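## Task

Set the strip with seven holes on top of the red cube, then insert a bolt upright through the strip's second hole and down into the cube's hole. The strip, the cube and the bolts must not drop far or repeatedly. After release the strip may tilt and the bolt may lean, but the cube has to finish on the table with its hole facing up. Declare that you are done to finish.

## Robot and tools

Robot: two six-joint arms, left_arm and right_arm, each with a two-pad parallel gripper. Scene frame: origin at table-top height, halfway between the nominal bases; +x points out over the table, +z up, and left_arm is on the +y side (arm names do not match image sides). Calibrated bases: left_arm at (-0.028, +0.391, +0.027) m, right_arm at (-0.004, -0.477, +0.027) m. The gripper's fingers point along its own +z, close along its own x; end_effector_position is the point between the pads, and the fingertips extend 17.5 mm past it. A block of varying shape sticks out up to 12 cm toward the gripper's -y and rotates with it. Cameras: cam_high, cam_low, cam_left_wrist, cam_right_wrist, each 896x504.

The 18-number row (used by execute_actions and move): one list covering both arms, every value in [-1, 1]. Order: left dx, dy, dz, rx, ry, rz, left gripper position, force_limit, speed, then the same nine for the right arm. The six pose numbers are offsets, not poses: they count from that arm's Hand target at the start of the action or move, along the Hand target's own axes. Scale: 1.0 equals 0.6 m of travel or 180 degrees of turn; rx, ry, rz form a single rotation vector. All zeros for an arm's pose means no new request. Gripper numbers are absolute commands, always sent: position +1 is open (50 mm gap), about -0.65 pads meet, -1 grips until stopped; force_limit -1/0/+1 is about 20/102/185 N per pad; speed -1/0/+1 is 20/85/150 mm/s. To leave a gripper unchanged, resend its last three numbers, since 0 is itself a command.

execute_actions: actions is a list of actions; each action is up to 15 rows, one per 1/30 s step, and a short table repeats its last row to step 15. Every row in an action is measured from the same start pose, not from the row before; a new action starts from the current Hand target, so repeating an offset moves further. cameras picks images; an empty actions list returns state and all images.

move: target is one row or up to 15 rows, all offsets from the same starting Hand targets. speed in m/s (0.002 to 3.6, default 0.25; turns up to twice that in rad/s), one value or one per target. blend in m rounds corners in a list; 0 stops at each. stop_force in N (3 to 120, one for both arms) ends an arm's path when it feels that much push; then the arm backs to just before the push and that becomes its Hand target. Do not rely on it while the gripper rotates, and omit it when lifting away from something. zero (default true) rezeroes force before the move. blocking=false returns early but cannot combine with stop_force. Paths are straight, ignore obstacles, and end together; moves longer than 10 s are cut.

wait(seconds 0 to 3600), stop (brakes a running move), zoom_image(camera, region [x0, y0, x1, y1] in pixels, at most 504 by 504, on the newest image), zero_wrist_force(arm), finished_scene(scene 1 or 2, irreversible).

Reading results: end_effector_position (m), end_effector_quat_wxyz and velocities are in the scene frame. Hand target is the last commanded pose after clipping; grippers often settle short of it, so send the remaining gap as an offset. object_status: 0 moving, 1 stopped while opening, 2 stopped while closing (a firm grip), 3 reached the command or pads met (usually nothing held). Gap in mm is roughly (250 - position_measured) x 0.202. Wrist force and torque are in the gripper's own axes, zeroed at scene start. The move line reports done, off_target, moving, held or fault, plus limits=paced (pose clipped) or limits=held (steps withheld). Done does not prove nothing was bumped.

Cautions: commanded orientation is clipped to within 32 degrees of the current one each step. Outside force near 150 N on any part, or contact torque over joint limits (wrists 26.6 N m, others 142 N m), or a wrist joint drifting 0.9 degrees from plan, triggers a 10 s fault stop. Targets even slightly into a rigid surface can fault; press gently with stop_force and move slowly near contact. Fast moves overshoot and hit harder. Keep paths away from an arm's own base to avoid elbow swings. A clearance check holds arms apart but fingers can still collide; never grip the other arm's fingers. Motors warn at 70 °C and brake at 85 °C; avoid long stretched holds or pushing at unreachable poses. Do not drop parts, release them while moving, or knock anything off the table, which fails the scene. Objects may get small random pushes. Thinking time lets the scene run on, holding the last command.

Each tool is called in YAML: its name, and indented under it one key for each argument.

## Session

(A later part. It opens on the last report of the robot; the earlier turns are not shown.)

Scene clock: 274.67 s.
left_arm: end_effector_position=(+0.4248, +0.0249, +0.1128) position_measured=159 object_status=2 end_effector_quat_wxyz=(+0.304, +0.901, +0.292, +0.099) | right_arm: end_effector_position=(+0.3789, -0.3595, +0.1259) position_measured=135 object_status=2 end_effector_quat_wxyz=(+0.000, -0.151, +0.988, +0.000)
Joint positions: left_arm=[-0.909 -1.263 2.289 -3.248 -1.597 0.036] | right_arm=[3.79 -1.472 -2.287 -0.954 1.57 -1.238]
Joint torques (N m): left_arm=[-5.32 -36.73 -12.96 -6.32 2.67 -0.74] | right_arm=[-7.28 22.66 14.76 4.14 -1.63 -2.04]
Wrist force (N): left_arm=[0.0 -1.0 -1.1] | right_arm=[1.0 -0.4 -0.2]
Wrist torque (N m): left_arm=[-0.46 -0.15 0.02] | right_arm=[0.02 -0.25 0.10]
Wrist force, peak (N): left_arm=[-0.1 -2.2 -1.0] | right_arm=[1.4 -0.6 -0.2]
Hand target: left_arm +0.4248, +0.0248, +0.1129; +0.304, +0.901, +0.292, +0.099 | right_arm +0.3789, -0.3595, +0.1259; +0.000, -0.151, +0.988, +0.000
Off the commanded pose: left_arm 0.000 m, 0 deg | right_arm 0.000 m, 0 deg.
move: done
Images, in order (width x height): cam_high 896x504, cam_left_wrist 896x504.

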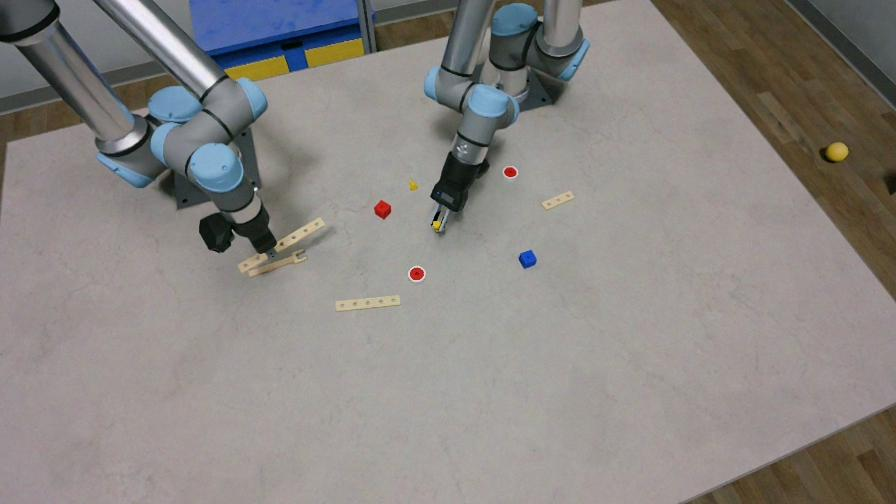

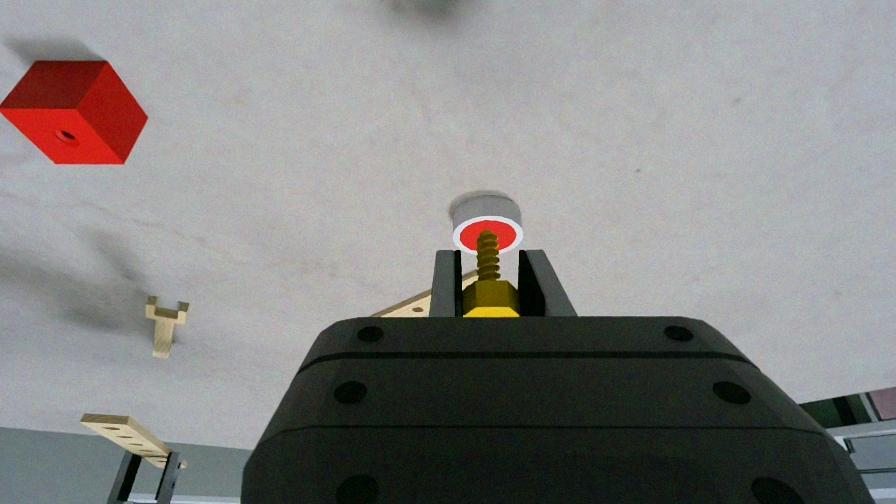

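move:
  target:
    - [0,0,0,0,0,0,-1,-0.9,-0.9,0,0.333,0,0,0,0,-1,-0.8,-0.7]
    - [0,0,0,0,0,0,-1,-0.9,-0.9,0,0.333,0.122,0,0,0,-1,-0.8,-0.7]
  speed: [0.35,0.1]

move:
  target: [0,0,0,0,0,0,-1,-0.9,-0.9,0,0,0.013,0,0,0,-1,-0.8,-0.7]
  speed: 0.01
  stop_force: 3

move:
  target: [-0.2885,-0.0175,0.0135,0,0,0,-1,-0.9,-0.9,0,0,0,0,0,0,-1,-0.8,-0.7]
  speed: 0.25
  cameras: ["cam_left_wrist","cam_low","cam_high"]

zoom_image:
  camera: "cam_left_wrist"
  region: [400, 190, 580, 350]

zoom_image:
  camera: "cam_low"
  region: [460, 240, 560, 310]

Scene clock: 292.97 s.
left_arm: end_effector_position=(+0.4248, +0.0248, +0.1129) position_measured=159 object_status=2 end_effector_quat_wxyz=(+0.304, +0.901, +0.292, +0.099) | right_arm: end_effector_position=(+0.3191, -0.1689, +0.0526) position_measured=135 object_status=2 end_effector_quat_wxyz=(+0.000, -0.151, +0.988, +0.000)
Joint positions: left_arm=[-0.909 -1.263 2.289 -3.248 -1.597 0.036] | right_arm=[4.218 -1.735 -2.264 -0.714 1.57 -0.81]
Joint torques (N m): left_arm=[-10.82 -40.03 -11.46 -3.14 2.81 0.99] | right_arm=[-3.71 23.35 28.56 3.73 1.03 -1.01]
Wrist force (N): left_arm=[0.0 -0.6 -0.8] | right_arm=[1.1 -0.1 0.1]
Wrist torque (N m): left_arm=[-0.40 -0.15 0.03] | right_arm=[0.04 -0.25 0.20]
Wrist force, peak (N): left_arm=[0.1 -0.9 -1.8] | right_arm=[0.7 -4.3 -0.2]
Hand target: left_arm +0.4248, +0.0248, +0.1129; +0.304, +0.901, +0.292, +0.099 | right_arm +0.3191, -0.1689, +0.0527; +0.000, -0.151, +0.988, +0.000
Off the commanded pose: left_arm 0.000 m, 0 deg | right_arm 0.000 m, 0 deg.
move: done

Scene clock: 294.50 s.
left_arm: end_effector_position=(+0.4248, +0.0248, +0.1129) position_measured=159 object_status=2 end_effector_quat_wxyz=(+0.304, +0.901, +0.292, +0.099) | right_arm: end_effector_position=(+0.3191, -0.1689, +0.0478) position_measured=135 object_status=2 end_effector_quat_wxyz=(+0.000, -0.151, +0.988, +0.000)
Joint positions: left_arm=[-0.909 -1.263 2.289 -3.248 -1.597 0.036] | right_arm=[4.218 -1.746 -2.268 -0.698 1.57 -0.81]
Joint torques (N m): left_arm=[-10.66 -39.82 -13.43 -1.81 2.84 0.89] | right_arm=[-3.75 30.35 26.9 3.52 1.06 -1.29]
Wrist force (N): left_arm=[-0.1 -0.9 -1.2] | right_arm=[0.6 -0.2 -3.0]
Wrist torque (N m): left_arm=[-0.44 -0.14 0.02] | right_arm=[-0.20 -0.19 0.22]
Wrist force, peak (N): left_arm=[-0.5 -0.9 -1.3] | right_arm=[0.6 -0.6 -3.6]
Hand target: left_arm +0.4248, +0.0248, +0.1129; +0.304, +0.901, +0.292, +0.099 | right_arm +0.3191, -0.1689, +0.0478; +0.000, -0.151, +0.988, +0.000 (not the last commanded pose)
Off the commanded pose: left_arm 0.000 m, 0 deg | right_arm 0.003 m, 0 deg.
move: contact (right_arm)

Scene clock: 295.70 s.
left_arm: end_effector_position=(+0.2827, -0.0739, +0.0998) position_measured=159 object_status=2 end_effector_quat_wxyz=(+0.304, +0.901, +0.292, +0.099) | right_arm: end_effector_position=(+0.3191, -0.1689, +0.0478) position_measured=135 object_status=2 end_effector_quat_wxyz=(+0.000, -0.151, +0.988, +0.000)
Joint positions: left_arm=[-1.345 -1.289 2.384 -3.28 -1.337 -0.316] | right_arm=[4.218 -1.746 -2.268 -0.698 1.57 -0.81]
Joint torques (N m): left_arm=[-8.65 -24.12 -20.07 -6.49 -1.2 -1.28] | right_arm=[-4.31 30.09 27.21 3.81 0.93 -1.23]
Wrist force (N): left_arm=[0.0 -1.0 -1.3] | right_arm=[0.3 -0.3 -2.7]
Wrist torque (N m): left_arm=[-0.47 -0.15 -0.17] | right_arm=[-0.21 -0.13 0.22]
Wrist force, peak (N): left_arm=[-3.4 -0.9 -1.7] | right_arm=[1.0 0.0 -3.3]
Hand target: left_arm +0.2826, -0.0739, +0.0999; +0.304, +0.901, +0.292, +0.099 | right_arm +0.3191, -0.1689, +0.0478; +0.000, -0.151, +0.988, +0.000
Off the commanded pose: left_arm 0.000 m, 0 deg | right_arm 0.000 m, 0 deg.
move: done
Images, in order (width x height): cam_high 896x504, cam_low 896x504, cam_left_wrist 896x504.

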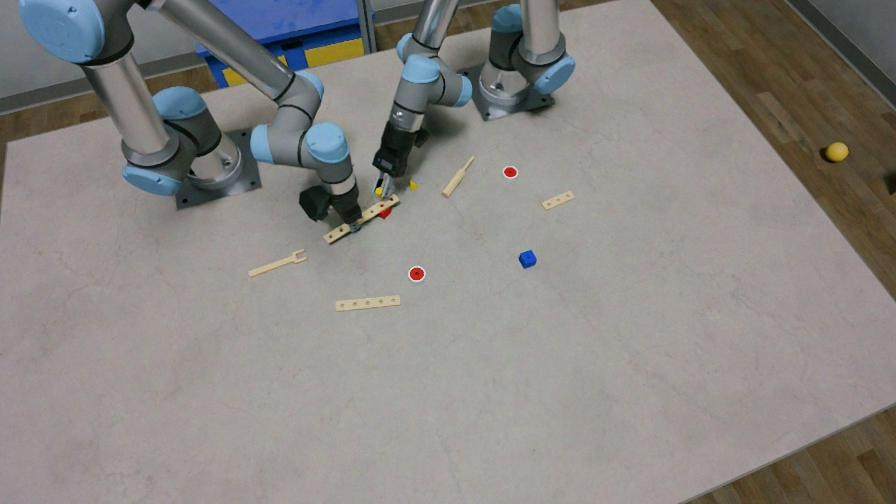

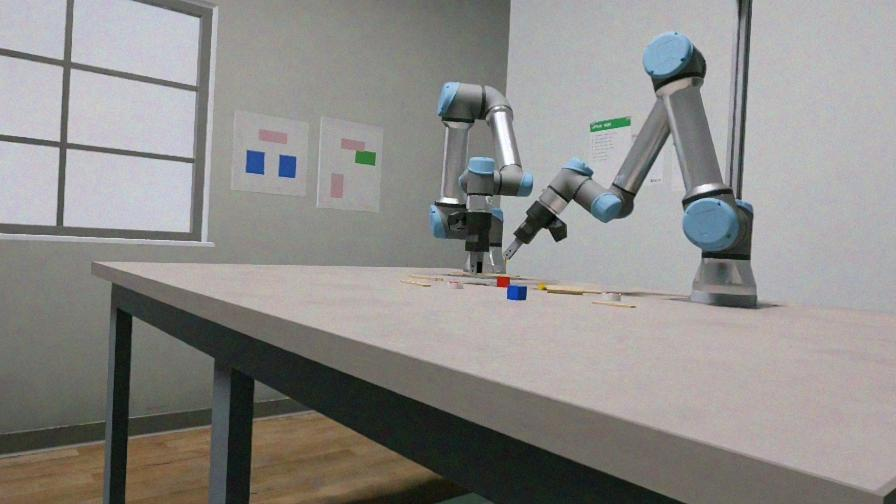

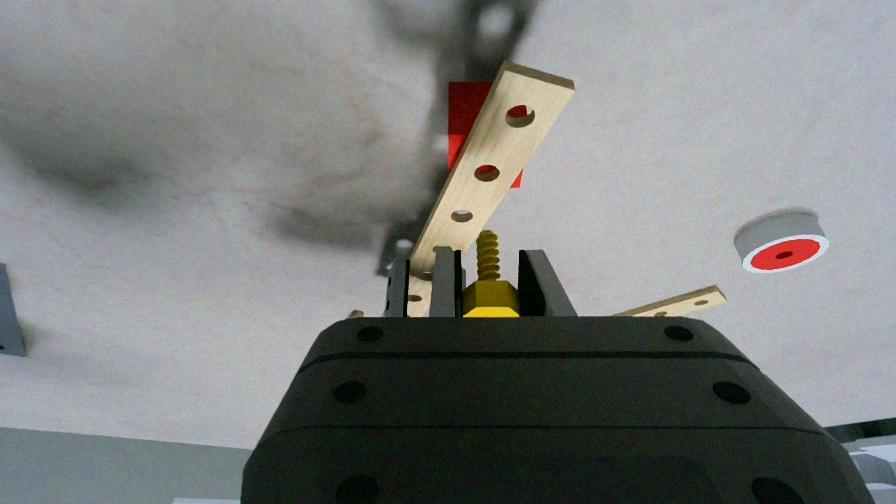

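Scaled by 2.800 from the camera's image (finer frame: 1280x720).

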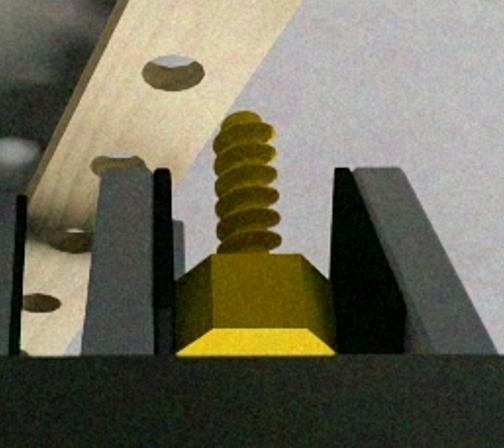

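Scaled by 5.040 from the camera's image (finer frame: 1280x720).

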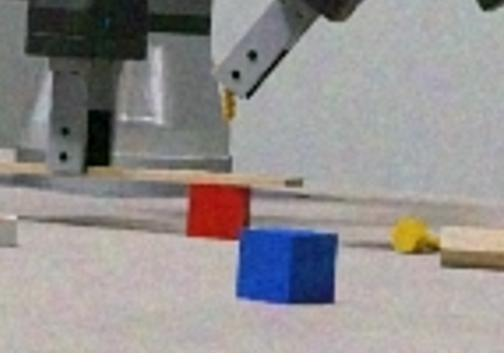

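move:
  target: [0.003,-0.0102,0.0299,0,0,0,-1,-0.9,-0.9,0,0,0,0,0,0,-1,-0.8,-0.7]
  speed: 0.05
  stop_force: 5
  cameras: ["cam_left_wrist","cam_low"]

zoom_image:
  camera: "cam_left_wrist"
  region: [420, 130, 560, 270]

zoom_image:
  camera: "cam_low"
  region: [480, 250, 530, 300]

Scene clock: 311.07 s.
left_arm: end_effector_position=(+0.2876, -0.0777, +0.0819) position_measured=159 object_status=2 end_effector_quat_wxyz=(+0.304, +0.901, +0.292, +0.099) | right_arm: end_effector_position=(+0.3191, -0.1689, +0.0478) position_measured=135 object_status=2 end_effector_quat_wxyz=(+0.000, -0.151, +0.988, +0.000)
Joint positions: left_arm=[-1.335 -1.224 2.376 -3.338 -1.342 -0.308] | right_arm=[4.218 -1.746 -2.268 -0.698 1.57 -0.81]
Joint torques (N m): left_arm=[-11.25 -39.41 -5.86 -1.03 2.46 -1.44] | right_arm=[-2.89 29.75 26.29 3.52 1.05 -0.84]
Wrist force (N): left_arm=[0.1 -0.8 -1.4] | right_arm=[0.5 -0.5 -2.8]
Wrist torque (N m): left_arm=[-0.46 -0.17 -0.15] | right_arm=[-0.24 -0.18 0.22]
Wrist force, peak (N): left_arm=[-0.2 -1.2 -1.8] | right_arm=[0.7 -0.4 -3.6]
Hand target: left_arm +0.2876, -0.0777, +0.0819; +0.304, +0.901, +0.292, +0.099 | right_arm +0.3191, -0.1689, +0.0478; +0.000, -0.151, +0.988, +0.000
Off the commanded pose: left_arm 0.000 m, 0 deg | right_arm 0.000 m, 0 deg.
move: done
Images, in order (width x height): cam_low 896x504, cam_left_wrist 896x504.

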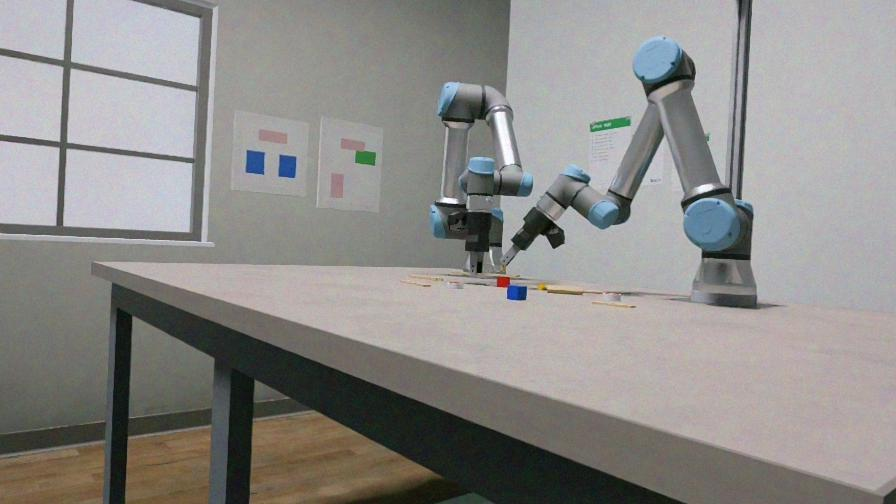

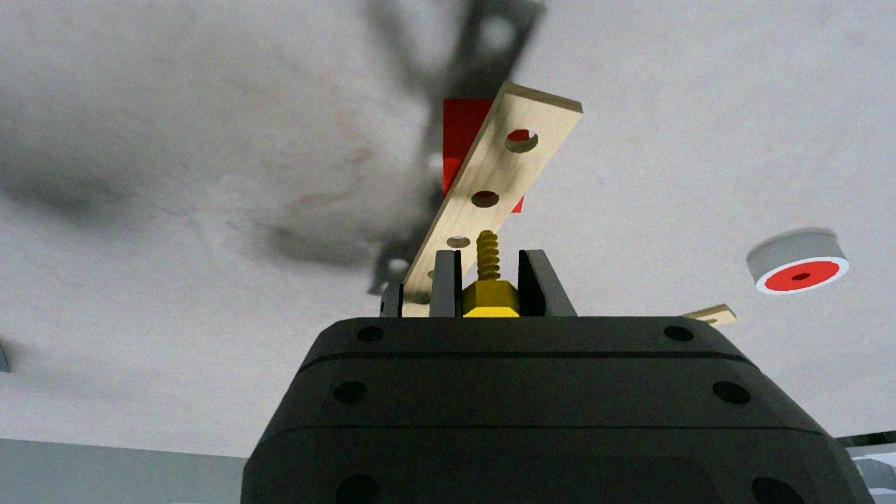

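Scaled by 3.600 from the camera's image (finer frame: 1280x720).

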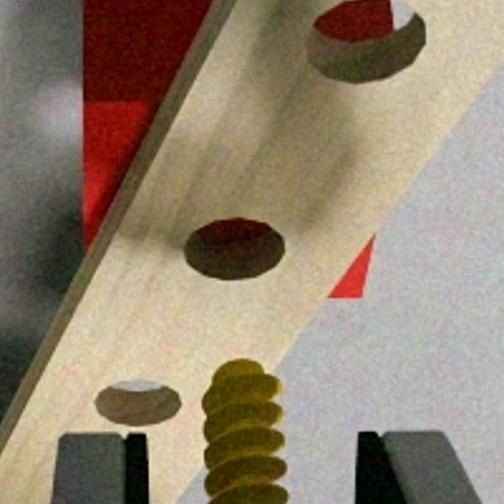

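Scaled by 10.080 from the camera's image (finer frame: 1280x720).

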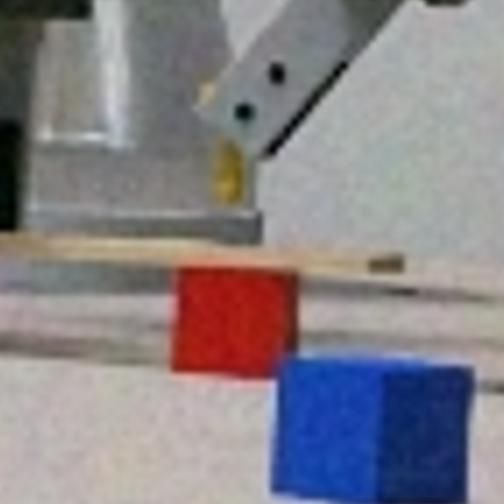

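move:
  target: [0,-0.0097,0.0094,0,0,0,-1,-0.9,-0.9,0,0,0,0,0,0,-1,-0.8,-0.7]
  speed: 0.03
  stop_force: 4
  cameras: ["cam_left_wrist","cam_low"]

zoom_image:
  camera: "cam_left_wrist"
  region: [420, 150, 560, 290]

zoom_image:
  camera: "cam_low"
  region: [480, 250, 530, 300]

Scene clock: 318.80 s.
left_arm: end_effector_position=(+0.2869, -0.0768, +0.0739) position_measured=159 object_status=2 end_effector_quat_wxyz=(+0.304, +0.901, +0.292, +0.099) | right_arm: end_effector_position=(+0.3191, -0.1689, +0.0478) position_measured=135 object_status=2 end_effector_quat_wxyz=(+0.000, -0.151, +0.988, +0.000)
Joint positions: left_arm=[-1.336 -1.2 2.382 -3.367 -1.342 -0.309] | right_arm=[4.218 -1.746 -2.268 -0.698 1.57 -0.81]
Joint torques (N m): left_arm=[-4.01 -39.46 -19.3 -0.89 2.48 0.4] | right_arm=[-2.09 30.18 26.29 3.65 1 -0.41]
Wrist force (N): left_arm=[0.1 -0.5 -1.4] | right_arm=[0.6 -0.2 -2.9]
Wrist torque (N m): left_arm=[-0.42 -0.19 -0.01] | right_arm=[-0.18 -0.18 0.22]
Wrist force, peak (N): left_arm=[0.0 -1.0 -1.6] | right_arm=[0.5 -0.2 -3.4]
Hand target: left_arm +0.2869, -0.0768, +0.0739; +0.304, +0.901, +0.292, +0.099 | right_arm +0.3191, -0.1689, +0.0478; +0.000, -0.151, +0.988, +0.000
Off the commanded pose: left_arm 0.000 m, 0 deg | right_arm 0.000 m, 0 deg.
move: done
Images, in order (width x height): cam_low 896x504, cam_left_wrist 896x504.

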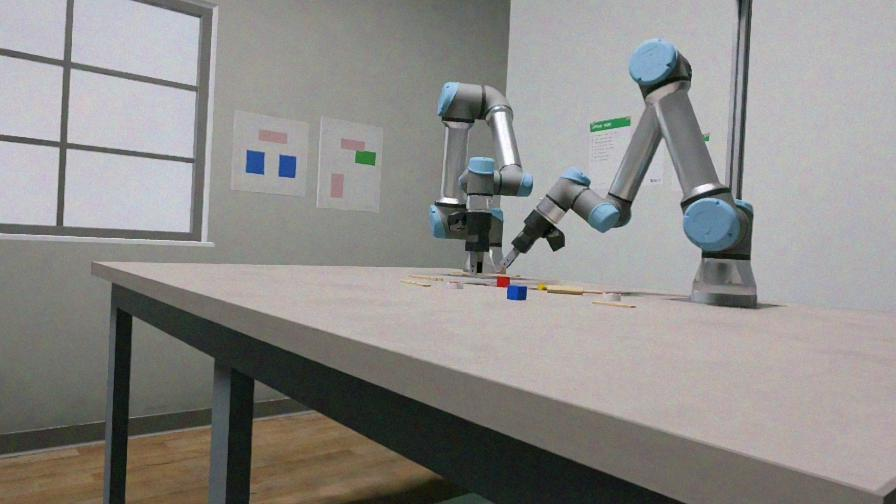

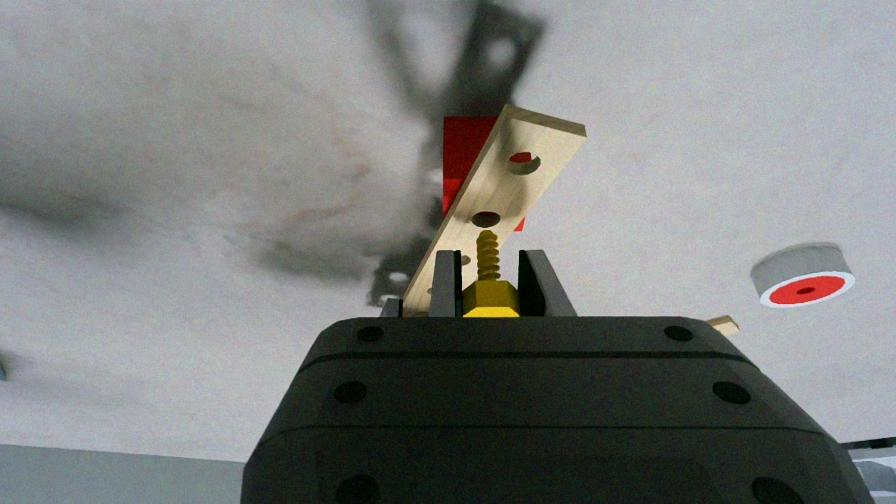

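Scaled by 3.600 from the camera's image (finer frame: 1280x720).

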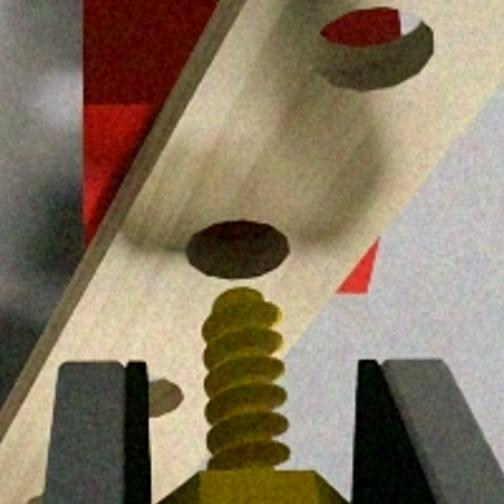

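Scaled by 10.080 from the camera's image (finer frame: 1280x720).

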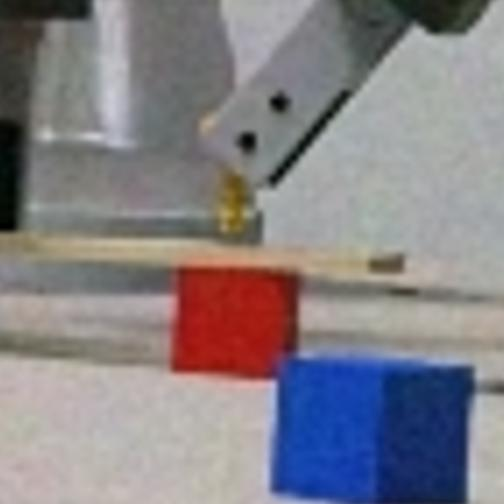

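move:
  target: [0,-0.0121,0.0159,0,0,0,-1,-0.9,-0.9,0,0,0,0,0,0,-1,-0.8,-0.7]
  speed: 0.015
  stop_force: 5
  cameras: ["cam_left_wrist","cam_low"]

zoom_image:
  camera: "cam_left_wrist"
  region: [420, 170, 560, 310]

zoom_image:
  camera: "cam_low"
  region: [480, 250, 530, 300]

Scene clock: 324.53 s.
left_arm: end_effector_position=(+0.2869, -0.0768, +0.0697) position_measured=159 object_status=2 end_effector_quat_wxyz=(+0.304, +0.901, +0.292, +0.099) | right_arm: end_effector_position=(+0.3191, -0.1689, +0.0478) position_measured=135 object_status=2 end_effector_quat_wxyz=(+0.000, -0.151, +0.988, +0.000)
Joint positions: left_arm=[-1.336 -1.187 2.383 -3.382 -1.342 -0.309] | right_arm=[4.218 -1.746 -2.268 -0.698 1.57 -0.81]
Joint torques (N m): left_arm=[8.47 -38.68 -18.48 -5.56 -0.82 1.02] | right_arm=[-0.37 26.43 26.61 3.58 1.14 -0.02]
Wrist force (N): left_arm=[-0.4 0.7 -2.8] | right_arm=[0.4 -0.1 -3.4]
Wrist torque (N m): left_arm=[-0.43 -0.18 -0.02] | right_arm=[-0.15 -0.13 0.23]
Wrist force, peak (N): left_arm=[1.1 7.6 -12.9] | right_arm=[0.5 -2.2 -4.7]
Hand target: left_arm +0.2869, -0.0768, +0.0697; +0.304, +0.901, +0.292, +0.099 (not the last commanded pose) | right_arm +0.3191, -0.1689, +0.0478; +0.000, -0.151, +0.988, +0.000
Off the commanded pose: left_arm 0.008 m, 0 deg | right_arm 0.000 m, 0 deg.
move: contact (left_arm)
Images, in order (width x height): cam_low 896x504, cam_left_wrist 896x504.

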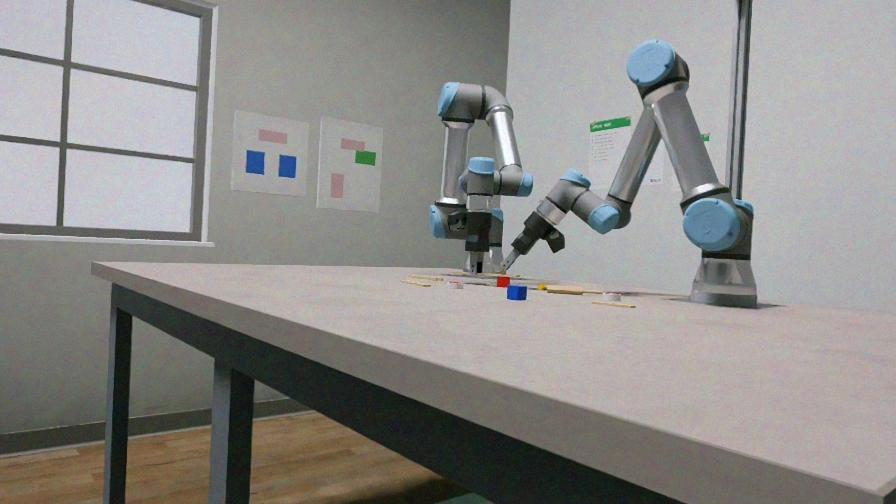

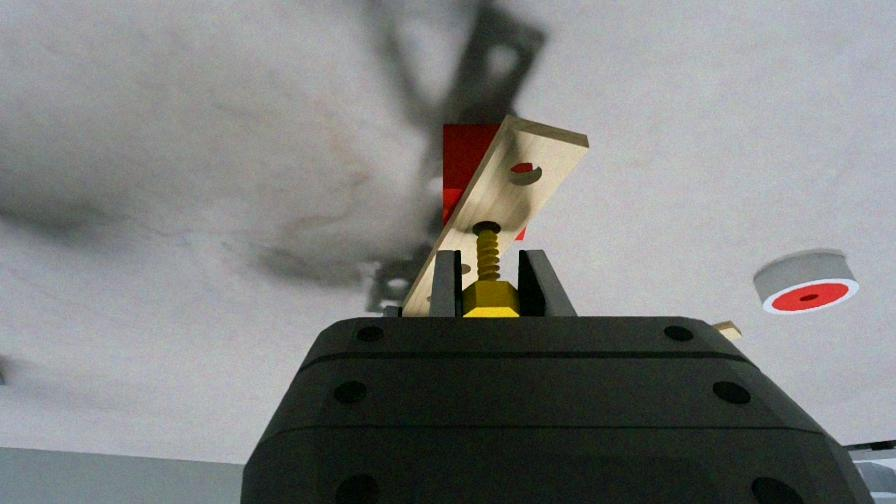

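Scaled by 3.600 from the camera's image (finer frame: 1280x720).

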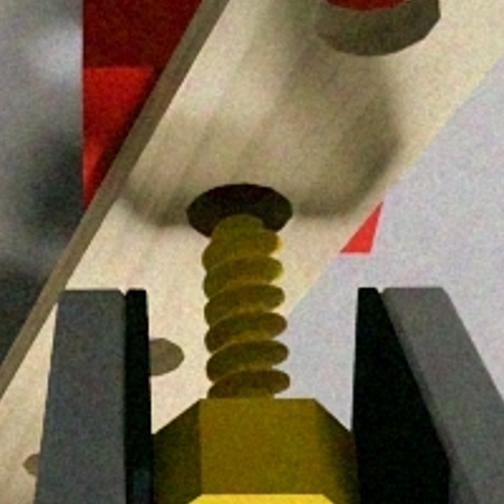

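Scaled by 10.080 from the camera's image (finer frame: 1280x720).

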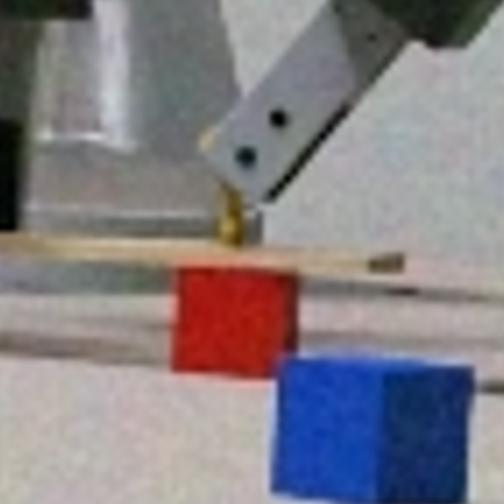

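move:
  target: [0,-0.0012,-0.004,0,0,0,-1,-0.9,-0.9,0,0,0,0,0,0,-1,-0.8,-0.7]
  speed: 0.03

move:
  target: [0,-0.0121,0.0159,0,0,0,-1,-0.9,-0.9,0,0,0,0,0,0,-1,-0.8,-0.7]
  speed: 0.015
  stop_force: 5
  cameras: ["cam_left_wrist","cam_low"]

zoom_image:
  camera: "cam_left_wrist"
  region: [420, 170, 560, 310]

zoom_image:
  camera: "cam_low"
  region: [480, 250, 530, 300]

Scene clock: 330.83 s.
left_arm: end_effector_position=(+0.2857, -0.0751, +0.0711) position_measured=159 object_status=2 end_effector_quat_wxyz=(+0.304, +0.901, +0.292, +0.099) | right_arm: end_effector_position=(+0.3191, -0.1689, +0.0478) position_measured=135 object_status=2 end_effector_quat_wxyz=(+0.000, -0.151, +0.988, +0.000)
Joint positions: left_arm=[-1.338 -1.195 2.388 -3.38 -1.341 -0.311] | right_arm=[4.218 -1.746 -2.268 -0.698 1.57 -0.81]
Joint torques (N m): left_arm=[-7.26 -18.4 -19.15 -4.1 3.08 0.78] | right_arm=[0.02 18.39 26.83 3.49 1 0.2]
Wrist force (N): left_arm=[0.1 -0.8 -1.4] | right_arm=[0.8 -0.2 -3.2]
Wrist torque (N m): left_arm=[-0.46 -0.17 -0.02] | right_arm=[-0.21 -0.19 0.21]
Wrist force, peak (N): left_arm=[-0.4 0.7 -3.5] | right_arm=[0.2 -0.6 -3.6]
Hand target: left_arm +0.2857, -0.0751, +0.0711; +0.304, +0.901, +0.292, +0.099 | right_arm +0.3191, -0.1689, +0.0478; +0.000, -0.151, +0.988, +0.000
Off the commanded pose: left_arm 0.000 m, 0 deg | right_arm 0.000 m, 0 deg.
move: done

Scene clock: 332.83 s.
left_arm: end_effector_position=(+0.2857, -0.0752, +0.0615) position_measured=159 object_status=2 end_effector_quat_wxyz=(+0.304, +0.901, +0.292, +0.099) | right_arm: end_effector_position=(+0.3191, -0.1689, +0.0478) position_measured=135 object_status=2 end_effector_quat_wxyz=(+0.000, -0.151, +0.988, +0.000)
Joint positions: left_arm=[-1.338 -1.163 2.39 -3.413 -1.341 -0.31] | right_arm=[4.218 -1.746 -2.268 -0.698 1.57 -0.81]
Joint torques (N m): left_arm=[-2.35 -39.89 -18.99 -6.43 1.78 1.07] | right_arm=[1.02 17.63 25.08 3.4 1.02 0.38]
Wrist force (N): left_arm=[0.3 -0.9 -1.8] | right_arm=[0.9 -0.5 -3.0]
Wrist torque (N m): left_arm=[-0.44 -0.16 -0.02] | right_arm=[-0.19 -0.17 0.18]
Wrist force, peak (N): left_arm=[1.1 6.3 -11.0] | right_arm=[0.9 -0.5 -3.2]
Hand target: left_arm +0.2857, -0.0752, +0.0615; +0.304, +0.901, +0.292, +0.099 (not the last commanded pose) | right_arm +0.3191, -0.1689, +0.0478; +0.000, -0.151, +0.988, +0.000
Off the commanded pose: left_arm 0.002 m, 0 deg | right_arm 0.000 m, 0 deg.
move: contact (left_arm)
Images, in order (width x height): cam_low 896x504, cam_left_wrist 896x504.

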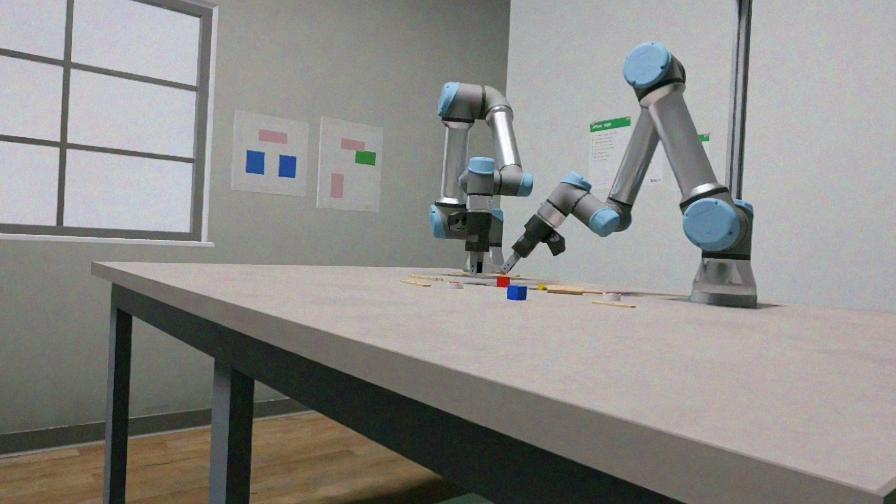

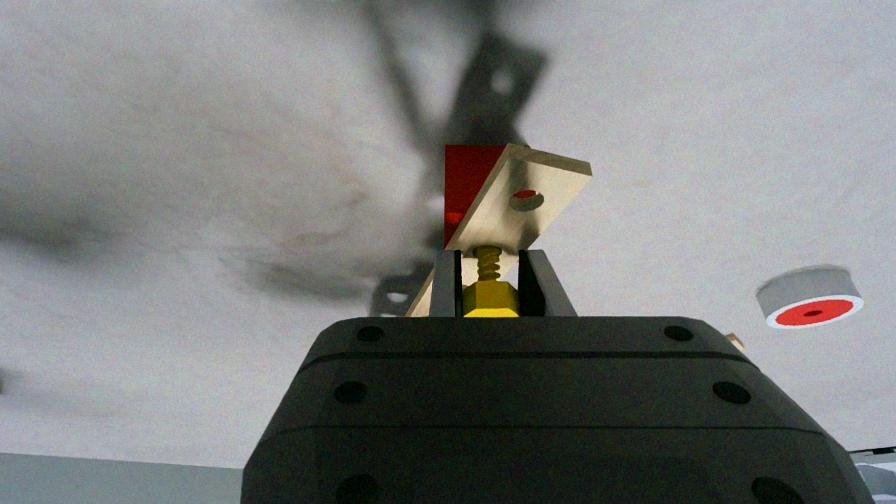

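Scaled by 3.600 from the camera's image (finer frame: 1280x720).

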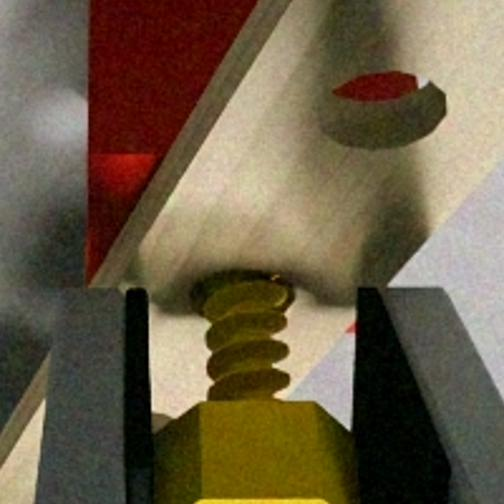

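Scaled by 10.080 from the camera's image (finer frame: 1280x720).

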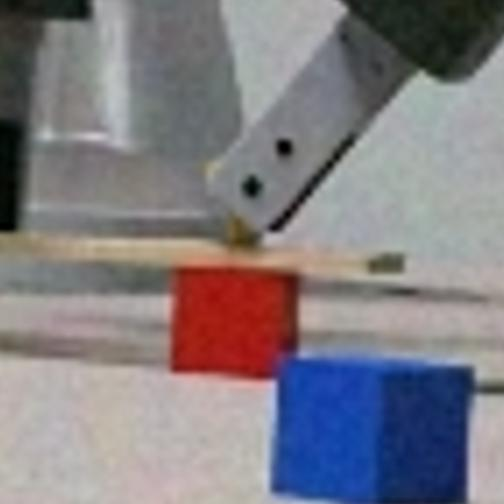

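move:
  target: [0,-0.0008,-0.0025,0,0,0,-1,-0.9,-0.9,0,0,0,0,0,0,-1,-0.8,-0.7]
  speed: 0.03

move:
  target: [0,-0.0101,0.0132,0,0,0,-1,-0.9,-0.9,0,0,0,0,0,0,-1,-0.8,-0.7]
  speed: 0.012
  stop_force: 7
  cameras: ["cam_left_wrist"]

zoom_image:
  camera: "cam_left_wrist"
  region: [420, 190, 560, 330]

Scene clock: 337.70 s.
left_arm: end_effector_position=(+0.2850, -0.0741, +0.0625) position_measured=159 object_status=2 end_effector_quat_wxyz=(+0.304, +0.901, +0.292, +0.099) | right_arm: end_effector_position=(+0.3191, -0.1689, +0.0478) position_measured=135 object_status=2 end_effector_quat_wxyz=(+0.000, -0.151, +0.988, +0.000)
Joint positions: left_arm=[-1.339 -1.168 2.394 -3.412 -1.34 -0.312] | right_arm=[4.218 -1.746 -2.268 -0.698 1.57 -0.81]
Joint torques (N m): left_arm=[-6.31 -18.93 -18.63 -1.13 2.72 0.28] | right_arm=[1.68 17.4 22.11 3.02 1.01 0.61]
Wrist force (N): left_arm=[-0.1 -0.2 -1.2] | right_arm=[0.7 0.0 -2.9]
Wrist torque (N m): left_arm=[-0.42 -0.15 -0.02] | right_arm=[-0.20 -0.17 0.20]
Wrist force, peak (N): left_arm=[0.2 -1.2 -2.3] | right_arm=[0.9 -0.4 -3.3]
Hand target: left_arm +0.2850, -0.0741, +0.0624; +0.304, +0.901, +0.292, +0.099 | right_arm +0.3191, -0.1689, +0.0478; +0.000, -0.151, +0.988, +0.000
Off the commanded pose: left_arm 0.000 m, 0 deg | right_arm 0.000 m, 0 deg.
move: done

Scene clock: 338.60 s.
left_arm: end_effector_position=(+0.2850, -0.0742, +0.0612) position_measured=159 object_status=2 end_effector_quat_wxyz=(+0.304, +0.901, +0.292, +0.099) | right_arm: end_effector_position=(+0.3191, -0.1689, +0.0478) position_measured=135 object_status=2 end_effector_quat_wxyz=(+0.000, -0.151, +0.988, +0.000)
Joint positions: left_arm=[-1.339 -1.164 2.394 -3.415 -1.34 -0.311] | right_arm=[4.218 -1.746 -2.268 -0.698 1.57 -0.81]
Joint torques (N m): left_arm=[-5.21 -36.7 -13.88 -3.95 1.1 -0.2] | right_arm=[1.52 16.57 21.48 2.74 0.96 0.8]
Wrist force (N): left_arm=[-1.2 4.8 -5.8] | right_arm=[0.8 0.8 -2.6]
Wrist torque (N m): left_arm=[-0.36 -0.20 -0.03] | right_arm=[-0.20 -0.21 0.22]
Wrist force, peak (N): left_arm=[0.9 11.0 -12.5] | right_arm=[0.6 0.7 -3.1]
Hand target: left_arm +0.2850, -0.0742, +0.0612; +0.304, +0.901, +0.292, +0.099 (not the last commanded pose) | right_arm +0.3191, -0.1689, +0.0478; +0.000, -0.151, +0.988, +0.000
Off the commanded pose: left_arm 0.009 m, 0 deg | right_arm 0.000 m, 0 deg.
move: contact (left_arm)

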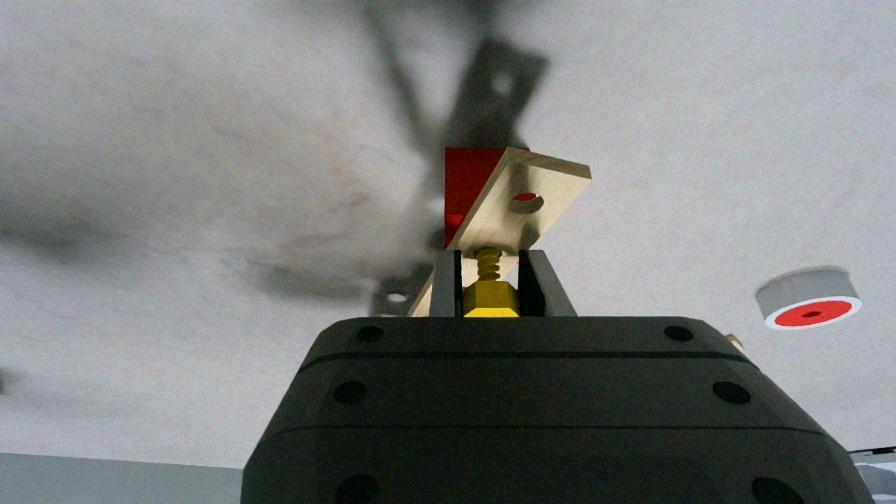

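Scaled by 3.600 from the camera's image (finer frame: 1280x720).

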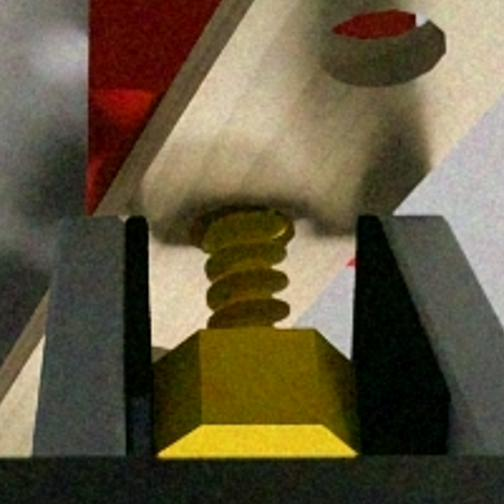

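move:
  target: [-0.0012,-0.0006,-0.0008,0,0,0,-1,-0.9,-0.9,0,0,0,0,0,0,-1,-0.8,-0.7]
  speed: 0.03

move:
  target: [0,-0.0101,0.0132,0,0,0,-1,-0.9,-0.9,0,0,0,0,0,0,-1,-0.8,-0.7]
  speed: 0.012
  stop_force: 10
  cameras: ["cam_left_wrist","cam_low"]

zoom_image:
  camera: "cam_left_wrist"
  region: [420, 190, 560, 330]

zoom_image:
  camera: "cam_low"
  region: [480, 250, 530, 300]

Scene clock: 343.57 s.
left_arm: end_effector_position=(+0.2840, -0.0742, +0.0614) position_measured=159 object_status=2 end_effector_quat_wxyz=(+0.304, +0.901, +0.292, +0.099) | right_arm: end_effector_position=(+0.3191, -0.1689, +0.0478) position_measured=135 object_status=2 end_effector_quat_wxyz=(+0.000, -0.151, +0.988, +0.000)
Joint positions: left_arm=[-1.342 -1.166 2.395 -3.415 -1.339 -0.314] | right_arm=[4.218 -1.746 -2.268 -0.698 1.57 -0.81]
Joint torques (N m): left_arm=[7.04 -27.84 -12.01 -0.49 3.03 1.3] | right_arm=[2.57 17.22 17.9 2.37 1.02 1.08]
Wrist force (N): left_arm=[0.5 1.0 -2.0] | right_arm=[0.5 0.5 -2.9]
Wrist torque (N m): left_arm=[-0.45 -0.12 0.00] | right_arm=[-0.23 -0.14 0.20]
Wrist force, peak (N): left_arm=[-1.1 4.6 -5.8] | right_arm=[0.7 1.0 -3.2]
Hand target: left_arm +0.2841, -0.0742, +0.0614; +0.304, +0.901, +0.292, +0.099 | right_arm +0.3191, -0.1689, +0.0478; +0.000, -0.151, +0.988, +0.000
Off the commanded pose: left_arm 0.000 m, 0 deg | right_arm 0.000 m, 0 deg.
move: done

Scene clock: 344.40 s.
left_arm: end_effector_position=(+0.2840, -0.0741, +0.0611) position_measured=159 object_status=2 end_effector_quat_wxyz=(+0.304, +0.901, +0.292, +0.099) | right_arm: end_effector_position=(+0.3191, -0.1689, +0.0478) position_measured=135 object_status=2 end_effector_quat_wxyz=(+0.000, -0.151, +0.988, +0.000)
Joint positions: left_arm=[-1.342 -1.165 2.395 -3.416 -1.338 -0.313] | right_arm=[4.218 -1.746 -2.268 -0.698 1.57 -0.81]
Joint torques (N m): left_arm=[1.57 -36.58 -7.93 -3.48 -1.42 0.94] | right_arm=[2.97 17.38 17.09 2.26 1.01 1.05]
Wrist force (N): left_arm=[-0.1 4.7 -5.9] | right_arm=[0.5 1.5 -2.9]
Wrist torque (N m): left_arm=[-0.40 -0.18 -0.03] | right_arm=[-0.23 -0.18 0.23]
Wrist force, peak (N): left_arm=[1.6 10.5 -12.5] | right_arm=[0.5 1.7 -3.2]
Hand target: left_arm +0.2840, -0.0742, +0.0611; +0.304, +0.901, +0.292, +0.099 (not the last commanded pose) | right_arm +0.3191, -0.1689, +0.0478; +0.000, -0.151, +0.988, +0.000
Off the commanded pose: left_arm 0.010 m, 0 deg | right_arm 0.000 m, 0 deg.
move: contact (left_arm)
Images, in order (width x height): cam_low 896x504, cam_left_wrist 896x504.

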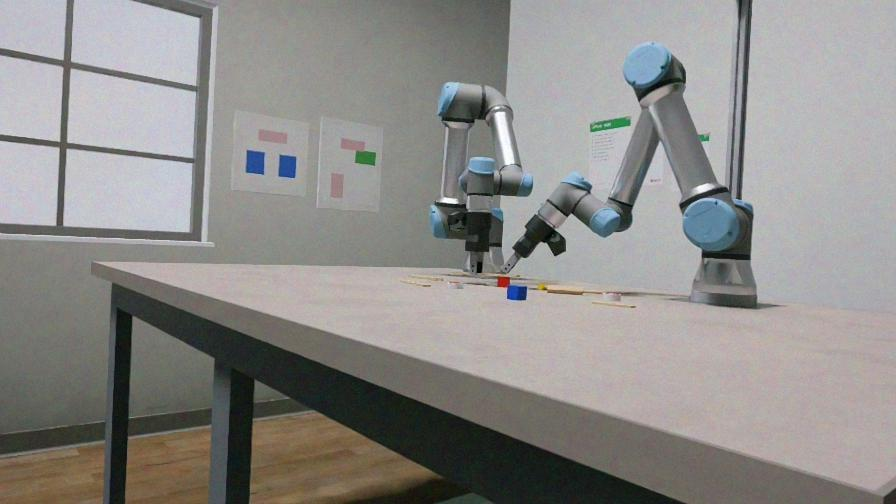

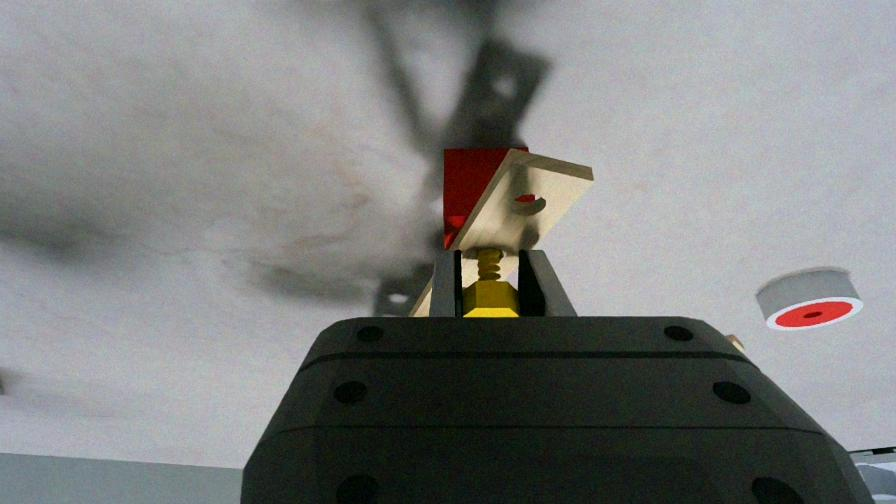

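Scaled by 3.600 from the camera's image (finer frame: 1280x720).

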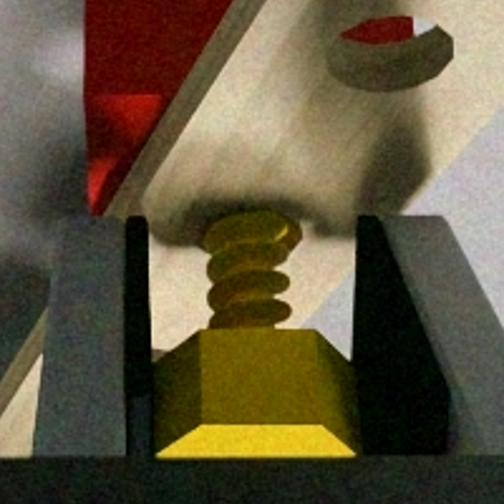

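Scaled by 10.080 from the camera's image (finer frame: 1280x720).

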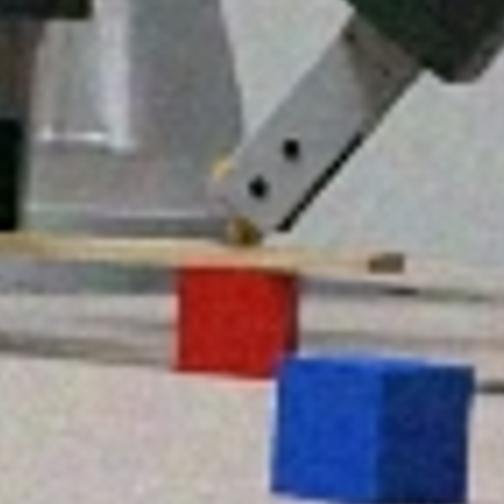

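execute_actions:
  actions:
    - [[0,0,0,0,0,0,0.3,-0.9,-0.9,0,0,0,0,0,0,-1,-0.8,-0.7]]
  cameras: ["cam_left_wrist","cam_low"]

zoom_image:
  camera: "cam_left_wrist"
  region: [420, 190, 560, 330]

zoom_image:
  camera: "cam_low"
  region: [480, 250, 530, 300]

Scene clock: 353.03 s.
left_arm: end_effector_position=(+0.2840, -0.0742, +0.0611) position_measured=107 object_status=3 end_effector_quat_wxyz=(+0.304, +0.901, +0.292, +0.099) | right_arm: end_effector_position=(+0.3191, -0.1689, +0.0478) position_measured=135 object_status=2 end_effector_quat_wxyz=(+0.000, -0.151, +0.988, +0.000)
Joint positions: left_arm=[-1.342 -1.165 2.395 -3.416 -1.338 -0.313] | right_arm=[4.218 -1.746 -2.268 -0.698 1.57 -0.81]
Joint torques (N m): left_arm=[-10.7 -37.49 -7.91 -4.45 -0.72 -0.97] | right_arm=[3.68 17.83 13.88 1.68 1.02 1.3]
Wrist force (N): left_arm=[0.2 -0.7 -1.5] | right_arm=[0.7 0.0 -2.9]
Wrist torque (N m): left_arm=[-0.45 -0.20 -0.04] | right_arm=[-0.16 -0.15 0.20]
Wrist force, peak (N): left_arm=[-0.2 4.9 -5.7] | right_arm=[0.8 1.8 -3.2]
Hand target: left_arm +0.2840, -0.0742, +0.0611; +0.304, +0.901, +0.292, +0.099 | right_arm +0.3191, -0.1689, +0.0478; +0.000, -0.151, +0.988, +0.000
Off the commanded pose: left_arm 0.000 m, 0 deg | right_arm 0.000 m, 0 deg.
Step readings (end_effector_position of left_arm | right_arm):
0: (+0.2840, -0.0742, +0.0611) | (+0.3191, -0.1689, +0.0478)
1: (+0.2840, -0.0742, +0.0611) | (+0.3191, -0.1689, +0.0478)
2: (+0.2840, -0.0742, +0.0611) | (+0.3191, -0.1689, +0.0478)
4: (+0.2840, -0.0742, +0.0611) | (+0.3191, -0.1689, +0.0478)
8: (+0.2840, -0.0742, +0.0611) | (+0.3191, -0.1689, +0.0478)
15: (+0.2840, -0.0742, +0.0611) | (+0.3191, -0.1689, +0.0478)
Images, in order (width x height): cam_low 896x504, cam_left_wrist 896x504.

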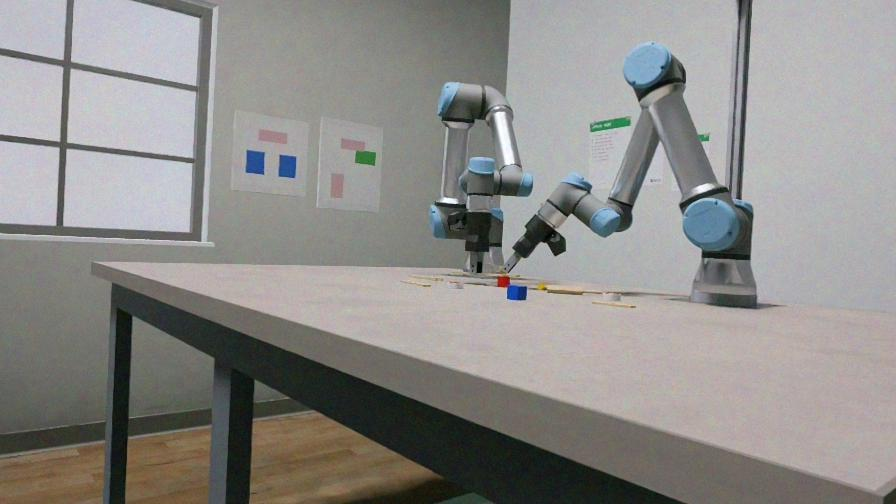

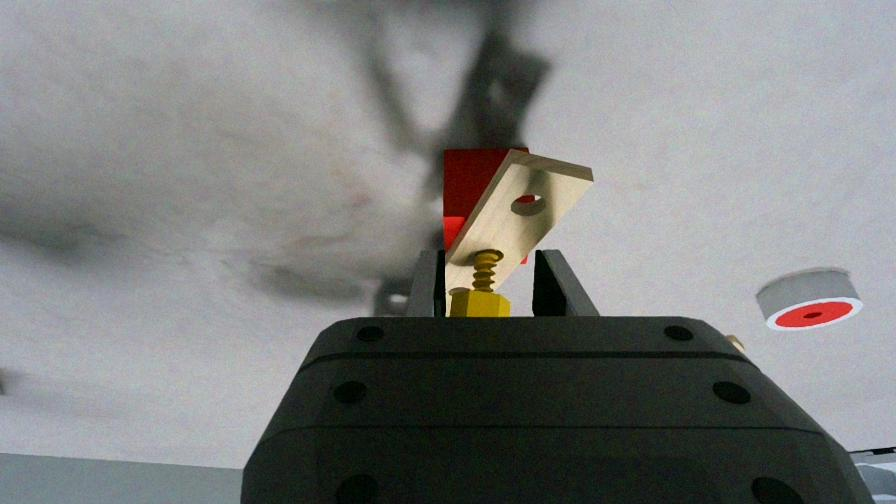

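Scaled by 3.600 from the camera's image (finer frame: 1280x720).

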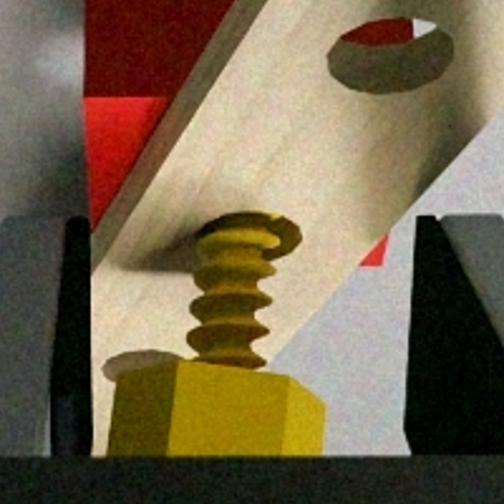

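Scaled by 10.080 from the camera's image (finer frame: 1280x720).

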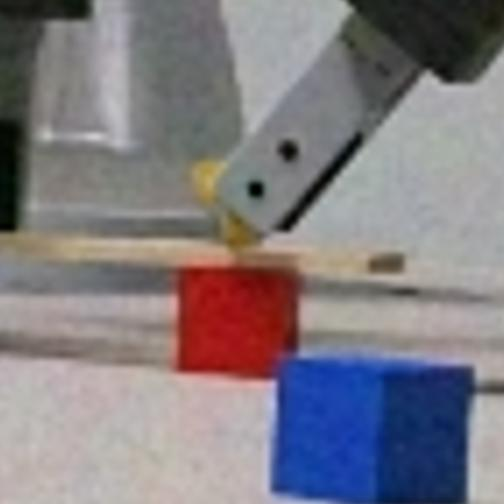

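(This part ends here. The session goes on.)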